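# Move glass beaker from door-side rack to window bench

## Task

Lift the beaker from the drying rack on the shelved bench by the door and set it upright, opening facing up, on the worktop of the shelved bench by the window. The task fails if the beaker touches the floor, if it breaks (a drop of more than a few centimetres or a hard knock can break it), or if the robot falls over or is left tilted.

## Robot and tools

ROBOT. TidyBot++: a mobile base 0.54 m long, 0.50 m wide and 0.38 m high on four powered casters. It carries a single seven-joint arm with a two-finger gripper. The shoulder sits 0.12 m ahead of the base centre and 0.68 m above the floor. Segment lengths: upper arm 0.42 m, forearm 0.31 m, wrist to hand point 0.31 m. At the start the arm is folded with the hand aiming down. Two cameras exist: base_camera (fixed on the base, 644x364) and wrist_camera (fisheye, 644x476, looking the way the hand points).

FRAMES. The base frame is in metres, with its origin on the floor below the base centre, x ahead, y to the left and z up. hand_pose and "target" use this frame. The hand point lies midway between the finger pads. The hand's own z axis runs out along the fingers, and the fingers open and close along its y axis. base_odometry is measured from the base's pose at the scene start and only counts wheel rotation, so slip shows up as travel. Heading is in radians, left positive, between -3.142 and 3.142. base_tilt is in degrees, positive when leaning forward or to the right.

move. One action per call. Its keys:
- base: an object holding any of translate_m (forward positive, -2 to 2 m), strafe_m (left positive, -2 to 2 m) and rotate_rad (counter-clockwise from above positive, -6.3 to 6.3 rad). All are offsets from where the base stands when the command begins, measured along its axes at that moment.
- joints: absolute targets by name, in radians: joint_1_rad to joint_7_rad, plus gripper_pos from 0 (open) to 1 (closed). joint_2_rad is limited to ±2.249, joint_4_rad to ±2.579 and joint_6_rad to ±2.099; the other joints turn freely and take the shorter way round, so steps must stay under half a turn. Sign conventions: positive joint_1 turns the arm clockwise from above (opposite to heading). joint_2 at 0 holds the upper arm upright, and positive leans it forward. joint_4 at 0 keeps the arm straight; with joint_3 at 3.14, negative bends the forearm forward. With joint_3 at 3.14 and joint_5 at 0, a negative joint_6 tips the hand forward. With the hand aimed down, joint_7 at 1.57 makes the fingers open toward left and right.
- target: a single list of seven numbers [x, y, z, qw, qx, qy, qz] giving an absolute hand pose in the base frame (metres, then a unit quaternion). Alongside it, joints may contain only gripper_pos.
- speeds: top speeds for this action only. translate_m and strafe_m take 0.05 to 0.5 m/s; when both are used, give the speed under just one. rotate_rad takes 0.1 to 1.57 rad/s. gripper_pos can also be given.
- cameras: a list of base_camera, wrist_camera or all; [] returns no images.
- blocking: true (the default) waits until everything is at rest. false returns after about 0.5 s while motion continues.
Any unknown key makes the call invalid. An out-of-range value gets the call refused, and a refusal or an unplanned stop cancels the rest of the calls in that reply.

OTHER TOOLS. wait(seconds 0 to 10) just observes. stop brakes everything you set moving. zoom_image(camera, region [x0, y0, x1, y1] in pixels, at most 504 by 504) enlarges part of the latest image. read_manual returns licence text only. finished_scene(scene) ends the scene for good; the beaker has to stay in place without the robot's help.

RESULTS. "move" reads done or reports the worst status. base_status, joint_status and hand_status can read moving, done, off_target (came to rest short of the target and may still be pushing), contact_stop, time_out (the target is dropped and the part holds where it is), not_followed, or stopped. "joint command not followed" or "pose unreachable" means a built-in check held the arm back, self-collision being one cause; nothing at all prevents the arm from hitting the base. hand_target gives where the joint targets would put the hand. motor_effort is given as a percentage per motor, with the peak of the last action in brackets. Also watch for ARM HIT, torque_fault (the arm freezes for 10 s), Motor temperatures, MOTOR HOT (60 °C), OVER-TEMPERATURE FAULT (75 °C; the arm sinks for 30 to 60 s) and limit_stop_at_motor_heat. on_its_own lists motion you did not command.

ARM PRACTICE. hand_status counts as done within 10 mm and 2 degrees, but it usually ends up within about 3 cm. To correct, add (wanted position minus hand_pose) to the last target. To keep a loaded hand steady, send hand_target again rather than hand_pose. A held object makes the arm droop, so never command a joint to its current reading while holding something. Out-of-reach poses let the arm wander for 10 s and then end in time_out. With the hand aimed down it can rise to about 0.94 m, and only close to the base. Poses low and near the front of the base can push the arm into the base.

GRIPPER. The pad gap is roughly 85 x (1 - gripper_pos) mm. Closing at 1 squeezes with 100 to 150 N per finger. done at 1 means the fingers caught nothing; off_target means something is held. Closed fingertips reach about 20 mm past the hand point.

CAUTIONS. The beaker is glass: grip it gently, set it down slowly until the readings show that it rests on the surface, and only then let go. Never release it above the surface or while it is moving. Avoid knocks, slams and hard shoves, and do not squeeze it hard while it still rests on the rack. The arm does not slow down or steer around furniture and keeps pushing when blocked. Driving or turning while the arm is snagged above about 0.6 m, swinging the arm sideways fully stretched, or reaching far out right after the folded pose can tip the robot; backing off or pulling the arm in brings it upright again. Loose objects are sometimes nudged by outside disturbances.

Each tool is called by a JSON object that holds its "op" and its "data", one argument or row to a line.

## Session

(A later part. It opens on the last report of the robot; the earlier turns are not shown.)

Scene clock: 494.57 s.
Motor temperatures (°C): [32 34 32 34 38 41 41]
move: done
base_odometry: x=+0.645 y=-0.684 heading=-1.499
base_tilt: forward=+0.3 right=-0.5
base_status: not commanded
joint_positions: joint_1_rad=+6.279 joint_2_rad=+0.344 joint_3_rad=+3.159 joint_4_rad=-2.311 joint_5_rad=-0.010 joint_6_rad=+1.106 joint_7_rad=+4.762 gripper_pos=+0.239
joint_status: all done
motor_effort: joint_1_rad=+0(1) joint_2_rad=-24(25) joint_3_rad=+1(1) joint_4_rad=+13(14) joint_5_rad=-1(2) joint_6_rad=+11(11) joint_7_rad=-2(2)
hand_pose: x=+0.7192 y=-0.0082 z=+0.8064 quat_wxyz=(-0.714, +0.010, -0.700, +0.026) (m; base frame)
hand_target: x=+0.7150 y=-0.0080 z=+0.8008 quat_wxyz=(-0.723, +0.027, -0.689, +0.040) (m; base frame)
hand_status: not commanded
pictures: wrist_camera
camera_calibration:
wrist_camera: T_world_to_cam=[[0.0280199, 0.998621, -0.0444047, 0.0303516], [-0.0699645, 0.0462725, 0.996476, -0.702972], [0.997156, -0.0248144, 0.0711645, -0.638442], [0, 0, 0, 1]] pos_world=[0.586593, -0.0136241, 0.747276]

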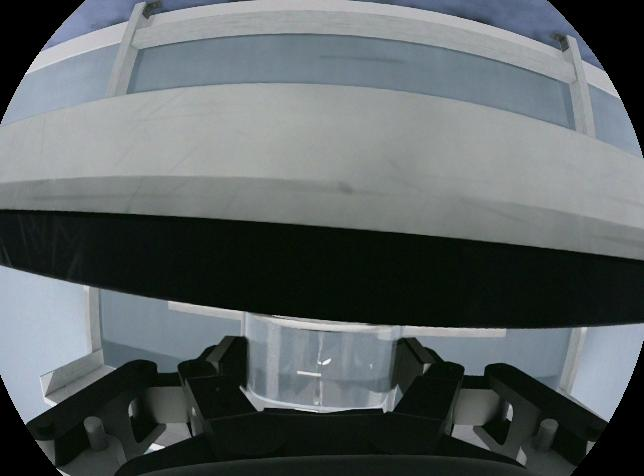

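{"op": "move", "data": {
  "joints": {"joint_2_rad":0.387},
  "cameras": []
}}

{"op": "move", "data": {
  "joints": {"joint_2_rad":0.391},
  "cameras": []
}}

{"op": "move", "data": {
  "joints": {"joint_2_rad":0.395},
  "cameras": ["wrist_camera"]
}}

Scene clock: 500.40 s.
Motor temperatures (°C): [32 34 32 34 38 41 41]
move: done
base_odometry: x=+0.645 y=-0.684 heading=-1.499
base_tilt: forward=+0.3 right=-0.5
base_status: not commanded
joint_positions: joint_1_rad=+6.279 joint_2_rad=+0.349 joint_3_rad=+3.159 joint_4_rad=-2.311 joint_5_rad=-0.010 joint_6_rad=+1.106 joint_7_rad=+4.762 gripper_pos=+0.239
joint_status: all done
motor_effort: joint_1_rad=+0(1) joint_2_rad=-25(26) joint_3_rad=+1(1) joint_4_rad=+13(13) joint_5_rad=-1(1) joint_6_rad=+10(11) joint_7_rad=-2(2)
hand_pose: x=+0.7197 y=-0.0082 z=+0.8035 quat_wxyz=(-0.712, +0.011, -0.701, +0.026) (m; base frame)
hand_target: x=+0.7157 y=-0.0080 z=+0.7972 quat_wxyz=(-0.721, +0.027, -0.691, +0.040) (m; base frame)
hand_status: not commanded
pictures: none
No camera images: "cameras" was empty.

Scene clock: 500.83 s.
Motor temperatures (°C): [32 34 32 34 38 41 41]
move: done
base_odometry: x=+0.645 y=-0.684 heading=-1.499
base_tilt: forward=+0.3 right=-0.5
base_status: not commanded
joint_positions: joint_1_rad=+6.279 joint_2_rad=+0.351 joint_3_rad=+3.159 joint_4_rad=-2.312 joint_5_rad=-0.010 joint_6_rad=+1.108 joint_7_rad=+4.762 gripper_pos=+0.239
joint_status: all done
motor_effort: joint_1_rad=+0(1) joint_2_rad=-24(25) joint_3_rad=+1(1) joint_4_rad=+13(13) joint_5_rad=-1(2) joint_6_rad=+9(10) joint_7_rad=-1(2)
hand_pose: x=+0.7200 y=-0.0082 z=+0.8027 quat_wxyz=(-0.712, +0.011, -0.701, +0.026) (m; base frame)
hand_target: x=+0.7162 y=-0.0080 z=+0.7948 quat_wxyz=(-0.720, +0.027, -0.693, +0.040) (m; base frame)
hand_status: not commanded
pictures: none
No camera images: "cameras" was empty.

Scene clock: 501.27 s.
Motor temperatures (°C): [32 34 32 34 38 41 41]
move: done
base_odometry: x=+0.645 y=-0.684 heading=-1.499
base_tilt: forward=+0.3 right=-0.5
base_status: not commanded
joint_positions: joint_1_rad=+6.279 joint_2_rad=+0.352 joint_3_rad=+3.159 joint_4_rad=-2.312 joint_5_rad=-0.010 joint_6_rad=+1.110 joint_7_rad=+4.762 gripper_pos=+0.239
joint_status: all done
motor_effort: joint_1_rad=+0(1) joint_2_rad=-24(25) joint_3_rad=+1(1) joint_4_rad=+12(13) joint_5_rad=-1(2) joint_6_rad=+10(10) joint_7_rad=-2(2)
hand_pose: x=+0.7201 y=-0.0082 z=+0.8027 quat_wxyz=(-0.712, +0.011, -0.701, +0.026) (m; base frame)
hand_target: x=+0.7166 y=-0.0080 z=+0.7924 quat_wxyz=(-0.718, +0.027, -0.694, +0.040) (m; base frame)
hand_status: not commanded
pictures: wrist_camera
camera_calibration:
wrist_camera: T_world_to_cam=[[0.0278153, 0.998616, -0.0446376, 0.0304878], [-0.0654916, 0.0463795, 0.996775, -0.702645], [0.997465, -0.0248022, 0.066691, -0.635737], [0, 0, 0, 1]] pos_world=[0.58726, -0.0136249, 0.744137]

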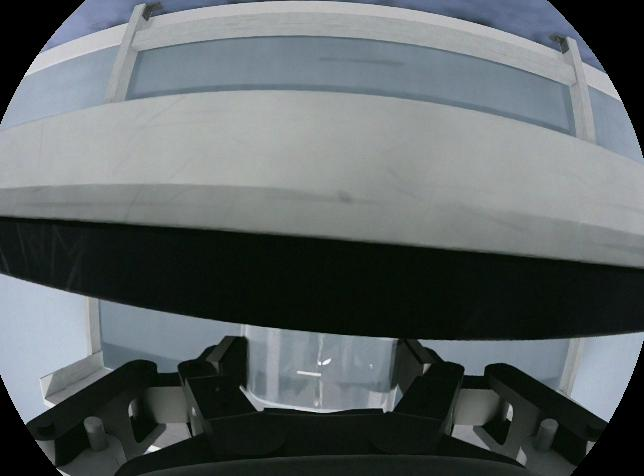

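{"op": "move", "data": {
  "joints": {"joint_2_rad":0.402},
  "cameras": []
}}

{"op": "move", "data": {
  "joints": {"gripper_pos":0.22},
  "cameras": []
}}

{"op": "move", "data": {
  "joints": {"gripper_pos":0.15},
  "cameras": ["wrist_camera"]
}}

Scene clock: 505.73 s.
Motor temperatures (°C): [32 33 32 34 38 41 41]
move: done
base_odometry: x=+0.645 y=-0.684 heading=-1.499
base_tilt: forward=+0.3 right=-0.5
base_status: not commanded
joint_positions: joint_1_rad=+6.279 joint_2_rad=+0.355 joint_3_rad=+3.159 joint_4_rad=-2.312 joint_5_rad=-0.010 joint_6_rad=+1.115 joint_7_rad=+4.762 gripper_pos=+0.239
joint_status: all done
motor_effort: joint_1_rad=+0(1) joint_2_rad=-24(25) joint_3_rad=+0(1) joint_4_rad=+12(12) joint_5_rad=-1(2) joint_6_rad=+9(9) joint_7_rad=-2(2)
hand_pose: x=+0.7204 y=-0.0082 z=+0.8024 quat_wxyz=(-0.713, +0.011, -0.700, +0.026) (m; base frame)
hand_target: x=+0.7174 y=-0.0080 z=+0.7882 quat_wxyz=(-0.716, +0.027, -0.696, +0.040) (m; base frame)
hand_status: not commanded
pictures: none
No camera images: "cameras" was empty.

Scene clock: 506.40 s.
Motor temperatures (°C): [32 33 32 34 38 41 41]
move: done
base_odometry: x=+0.645 y=-0.684 heading=-1.499
base_tilt: forward=+0.3 right=-0.5
base_status: not commanded
joint_positions: joint_1_rad=+6.279 joint_2_rad=+0.356 joint_3_rad=+3.159 joint_4_rad=-2.312 joint_5_rad=-0.010 joint_6_rad=+1.115 joint_7_rad=+4.762 gripper_pos=+0.218
joint_status: all done
motor_effort: joint_1_rad=+0(0) joint_2_rad=-24(24) joint_3_rad=+1(1) joint_4_rad=+12(12) joint_5_rad=-1(1) joint_6_rad=+8(9) joint_7_rad=-1(2)
hand_pose: x=+0.7205 y=-0.0082 z=+0.8023 quat_wxyz=(-0.713, +0.011, -0.700, +0.026) (m; base frame)
hand_target: x=+0.7174 y=-0.0080 z=+0.7882 quat_wxyz=(-0.716, +0.027, -0.696, +0.040) (m; base frame)
hand_status: not commanded
pictures: none
No camera images: "cameras" was empty.

Scene clock: 506.87 s.
Motor temperatures (°C): [32 33 32 34 38 41 41]
move: done
base_odometry: x=+0.645 y=-0.684 heading=-1.499
base_tilt: forward=+0.3 right=-0.5
base_status: not commanded
joint_positions: joint_1_rad=+6.279 joint_2_rad=+0.358 joint_3_rad=+3.159 joint_4_rad=-2.312 joint_5_rad=-0.010 joint_6_rad=+1.115 joint_7_rad=+4.762 gripper_pos=+0.150
joint_status: all done
motor_effort: joint_1_rad=+0(1) joint_2_rad=-24(24) joint_3_rad=+0(1) joint_4_rad=+12(12) joint_5_rad=-1(1) joint_6_rad=+9(9) joint_7_rad=-2(2)
hand_pose: x=+0.7207 y=-0.0082 z=+0.8010 quat_wxyz=(-0.712, +0.011, -0.701, +0.026) (m; base frame)
hand_target: x=+0.7174 y=-0.0080 z=+0.7882 quat_wxyz=(-0.716, +0.027, -0.696, +0.040) (m; base frame)
hand_status: not commanded
pictures: wrist_camera
camera_calibration:
wrist_camera: T_world_to_cam=[[0.0277937, 0.99861, -0.0447793, 0.0305171], [-0.0652049, 0.0465124, 0.996787, -0.70112], [0.997485, -0.0247846, 0.066407, -0.636039], [0, 0, 0, 1]] pos_world=[0.587875, -0.0136279, 0.742471]

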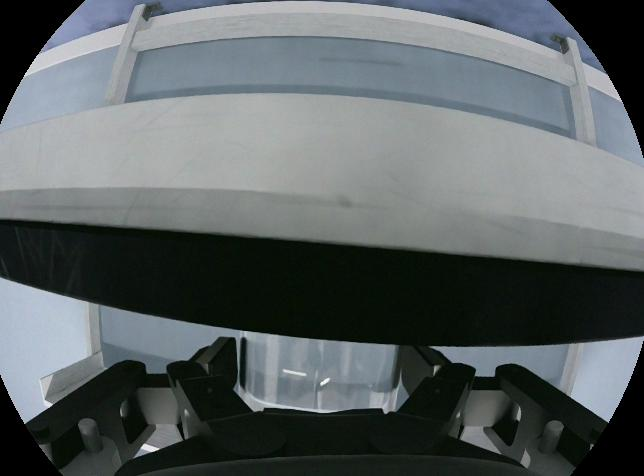

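{"op": "move", "data": {
  "joints": {"gripper_pos":0.02},
  "cameras": []
}}

{"op": "move", "data": {
  "joints": {"joint_2_rad":0.26,"joint_4_rad":-2.235,"joint_6_rad":0.92},
  "cameras": ["wrist_camera"]
}}

Scene clock: 514.83 s.
Motor temperatures (°C): [32 33 32 34 38 41 41]
move: done
base_odometry: x=+0.645 y=-0.684 heading=-1.499
base_tilt: forward=+0.3 right=-0.5
base_status: not commanded
joint_positions: joint_1_rad=+6.279 joint_2_rad=+0.358 joint_3_rad=+3.159 joint_4_rad=-2.312 joint_5_rad=-0.010 joint_6_rad=+1.115 joint_7_rad=+4.762 gripper_pos=+0.020
joint_status: all done
motor_effort: joint_1_rad=+0(1) joint_2_rad=-24(25) joint_3_rad=+1(1) joint_4_rad=+12(12) joint_5_rad=-1(2) joint_6_rad=+10(10) joint_7_rad=-2(2)
hand_pose: x=+0.7207 y=-0.0082 z=+0.8010 quat_wxyz=(-0.712, +0.011, -0.701, +0.026) (m; base frame)
hand_target: x=+0.7174 y=-0.0080 z=+0.7882 quat_wxyz=(-0.716, +0.027, -0.696, +0.040) (m; base frame)
hand_status: not commanded
pictures: none
No camera images: "cameras" was empty.

Scene clock: 515.90 s.
Motor temperatures (°C): [32 33 32 34 38 41 41]
move: done
base_odometry: x=+0.645 y=-0.684 heading=-1.499
base_tilt: forward=+0.2 right=-0.5
base_status: not commanded
joint_positions: joint_1_rad=+6.279 joint_2_rad=+0.291 joint_3_rad=+3.159 joint_4_rad=-2.271 joint_5_rad=-0.010 joint_6_rad=+0.996 joint_7_rad=+4.762 gripper_pos=+0.020
joint_status: all done
motor_effort: joint_1_rad=+0(1) joint_2_rad=-23(26) joint_3_rad=+1(2) joint_4_rad=+13(14) joint_5_rad=-1(2) joint_6_rad=+9(10) joint_7_rad=-2(2)
hand_pose: x=+0.7233 y=-0.0083 z=+0.8234 quat_wxyz=(-0.708, +0.010, -0.705, +0.025) (m; base frame)
hand_target: x=+0.7280 y=-0.0088 z=+0.8362 quat_wxyz=(-0.705, +0.026, -0.708, +0.039) (m; base frame)
hand_status: not commanded
pictures: wrist_camera
camera_calibration:
wrist_camera: T_world_to_cam=[[0.0271529, 0.998713, -0.0428313, 0.0304121], [-0.0537967, 0.0442449, 0.997571, -0.732195], [0.998183, -0.0247828, 0.0549288, -0.631123], [0, 0, 0, 1]] pos_world=[0.58976, -0.013618, 0.766386]

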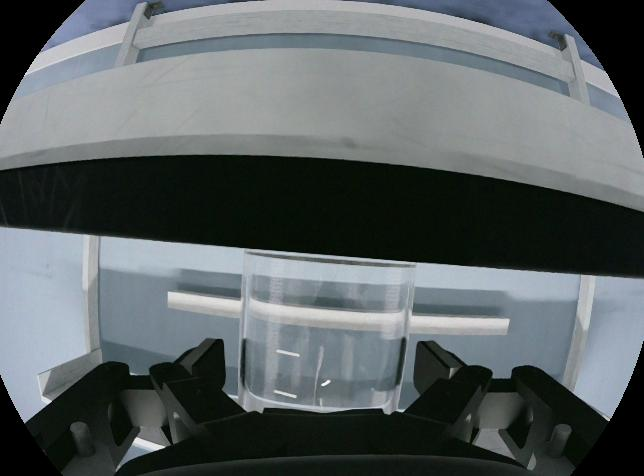

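{"op": "move", "data": {
  "base": {"translate_m":0.055},
  "speeds": {"translate_m":0.05},
  "cameras": ["wrist_camera"]
}}

Scene clock: 520.30 s.
Motor temperatures (°C): [32 34 32 34 38 41 41]
move: done
base_odometry: x=+0.649 y=-0.738 heading=-1.499
base_tilt: forward=+0.3 right=-0.5
base_status: done
joint_positions: joint_1_rad=+6.279 joint_2_rad=+0.290 joint_3_rad=+3.159 joint_4_rad=-2.271 joint_5_rad=-0.010 joint_6_rad=+0.996 joint_7_rad=+4.762 gripper_pos=+0.020
joint_status: not commanded
motor_effort: joint_1_rad=+1(1) joint_2_rad=-23(25) joint_3_rad=+1(1) joint_4_rad=+13(14) joint_5_rad=-1(2) joint_6_rad=+8(10) joint_7_rad=-2(2)
hand_pose: x=+0.7232 y=-0.0083 z=+0.8240 quat_wxyz=(-0.709, +0.010, -0.705, +0.025) (m; base frame)
hand_target: x=+0.7280 y=-0.0088 z=+0.8362 quat_wxyz=(-0.705, +0.026, -0.708, +0.039) (m; base frame)
hand_status: not commanded
pictures: wrist_camera
camera_calibration:
wrist_camera: T_world_to_cam=[[0.0272016, 0.998713, -0.0428002, 0.0303817], [-0.0549693, 0.0442456, 0.997507, -0.731965], [0.998117, -0.0247811, 0.0561022, -0.632043], [0, 0, 0, 1]] pos_world=[0.589791, -0.0136191, 0.7669]

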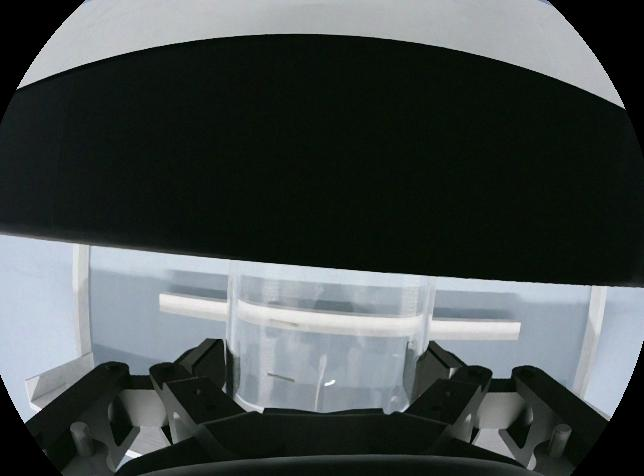

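{"op": "move", "data": {
  "base": {"strafe_m":0.004},
  "cameras": ["wrist_camera"]
}}

{"op": "move", "data": {
  "base": {"translate_m":-0.06},
  "speeds": {"translate_m":0.05},
  "cameras": ["wrist_camera"]
}}

Scene clock: 526.67 s.
Motor temperatures (°C): [32 34 32 34 38 41 41]
move: done
base_odometry: x=+0.653 y=-0.738 heading=-1.499
base_tilt: forward=+0.2 right=-0.5
base_status: done
joint_positions: joint_1_rad=+6.279 joint_2_rad=+0.290 joint_3_rad=+3.159 joint_4_rad=-2.271 joint_5_rad=-0.010 joint_6_rad=+0.996 joint_7_rad=+4.762 gripper_pos=+0.020
joint_status: not commanded
motor_effort: joint_1_rad=+0(2) joint_2_rad=-23(24) joint_3_rad=+1(3) joint_4_rad=+13(14) joint_5_rad=-1(1) joint_6_rad=+9(9) joint_7_rad=-2(2)
hand_pose: x=+0.7232 y=-0.0083 z=+0.8240 quat_wxyz=(-0.709, +0.010, -0.705, +0.025) (m; base frame)
hand_target: x=+0.7280 y=-0.0088 z=+0.8362 quat_wxyz=(-0.705, +0.026, -0.708, +0.039) (m; base frame)
hand_status: not commanded
pictures: wrist_camera
camera_calibration:
wrist_camera: T_world_to_cam=[[0.0272677, 0.998713, -0.0427573, 0.0303447], [-0.0549956, 0.0442072, 0.997507, -0.731963], [0.998114, -0.0248482, 0.0561303, -0.63206], [0, 0, 0, 1]] pos_world=[0.589786, -0.0136532, 0.766914]

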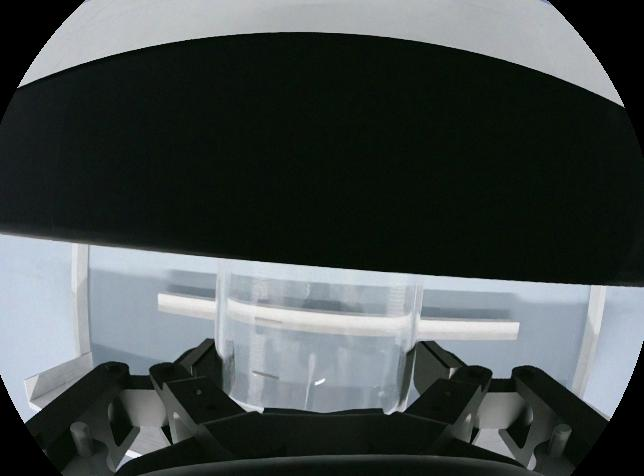

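Scene clock: 528.37 s.
Motor temperatures (°C): [32 34 32 34 38 41 41]
move: done
base_odometry: x=+0.648 y=-0.679 heading=-1.499
base_tilt: forward=+0.3 right=-0.5
base_status: done
joint_positions: joint_1_rad=+6.279 joint_2_rad=+0.289 joint_3_rad=+3.159 joint_4_rad=-2.271 joint_5_rad=-0.010 joint_6_rad=+0.996 joint_7_rad=+4.762 gripper_pos=+0.020
joint_status: not commanded
motor_effort: joint_1_rad=+0(1) joint_2_rad=-24(25) joint_3_rad=+1(1) joint_4_rad=+13(14) joint_5_rad=-1(1) joint_6_rad=+9(10) joint_7_rad=-2(2)
hand_pose: x=+0.7232 y=-0.0083 z=+0.8245 quat_wxyz=(-0.709, +0.010, -0.705, +0.025) (m; base frame)
hand_target: x=+0.7280 y=-0.0088 z=+0.8362 quat_wxyz=(-0.705, +0.026, -0.708, +0.039) (m; base frame)
hand_status: not commanded
pictures: wrist_camera
camera_calibration:
wrist_camera: T_world_to_cam=[[0.0273021, 0.998713, -0.0427342, 0.0303234], [-0.0558164, 0.0442065, 0.997462, -0.731813], [0.998068, -0.0248475, 0.0569516, -0.632673], [0, 0, 0, 1]] pos_world=[0.589775, -0.0136538, 0.767283]

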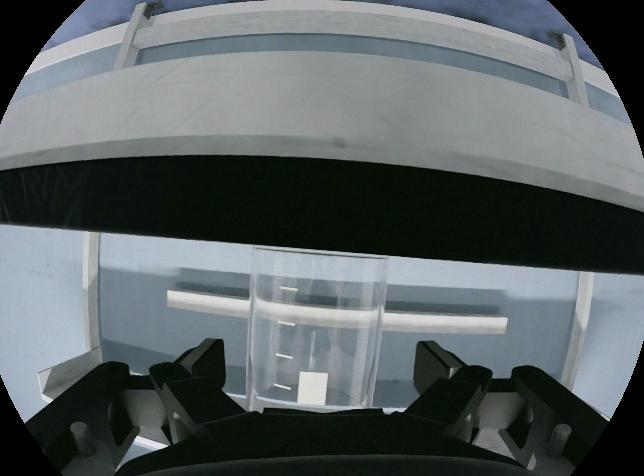

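Clean. Back fully away.

{"op": "move", "data": {
  "base": {"translate_m":-0.3},
  "cameras": ["wrist_camera"]
}}

Scene clock: 531.87 s.
Motor temperatures (°C): [32 34 32 34 38 41 41]
move: done
base_odometry: x=+0.627 y=-0.379 heading=-1.498
base_tilt: forward=+0.3 right=-0.5
base_status: done
joint_positions: joint_1_rad=+6.279 joint_2_rad=+0.285 joint_3_rad=+3.159 joint_4_rad=-2.270 joint_5_rad=-0.010 joint_6_rad=+0.996 joint_7_rad=+4.762 gripper_pos=+0.020
joint_status: not commanded
motor_effort: joint_1_rad=+0(1) joint_2_rad=-23(25) joint_3_rad=+1(1) joint_4_rad=+13(15) joint_5_rad=+0(2) joint_6_rad=+9(9) joint_7_rad=-2(2)
hand_pose: x=+0.7228 y=-0.0083 z=+0.8272 quat_wxyz=(-0.711, +0.010, -0.703, +0.025) (m; base frame)
hand_target: x=+0.7280 y=-0.0088 z=+0.8362 quat_wxyz=(-0.705, +0.026, -0.708, +0.039) (m; base frame)
hand_status: not commanded
pictures: wrist_camera
camera_calibration:
wrist_camera: T_world_to_cam=[[0.0274942, 0.998714, -0.0426033, 0.030204], [-0.0603888, 0.044201, 0.997196, -0.730987], [0.997796, -0.0248444, 0.0615264, -0.636038], [0, 0, 0, 1]] pos_world=[0.589663, -0.0136567, 0.769357]

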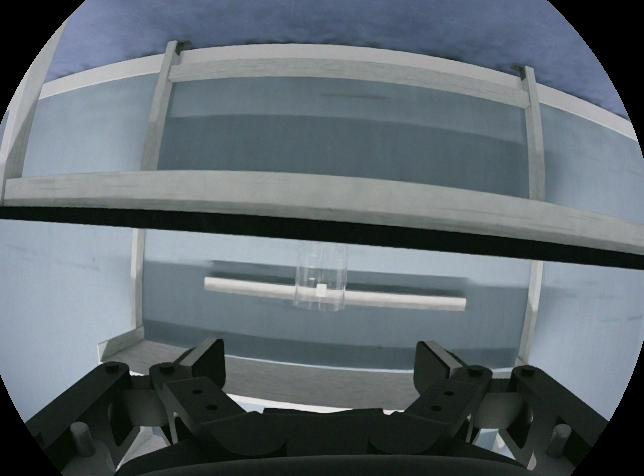

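{"op": "finished_scene", "data": {
  "scene": 2
}}

The scene is finished: the task was done.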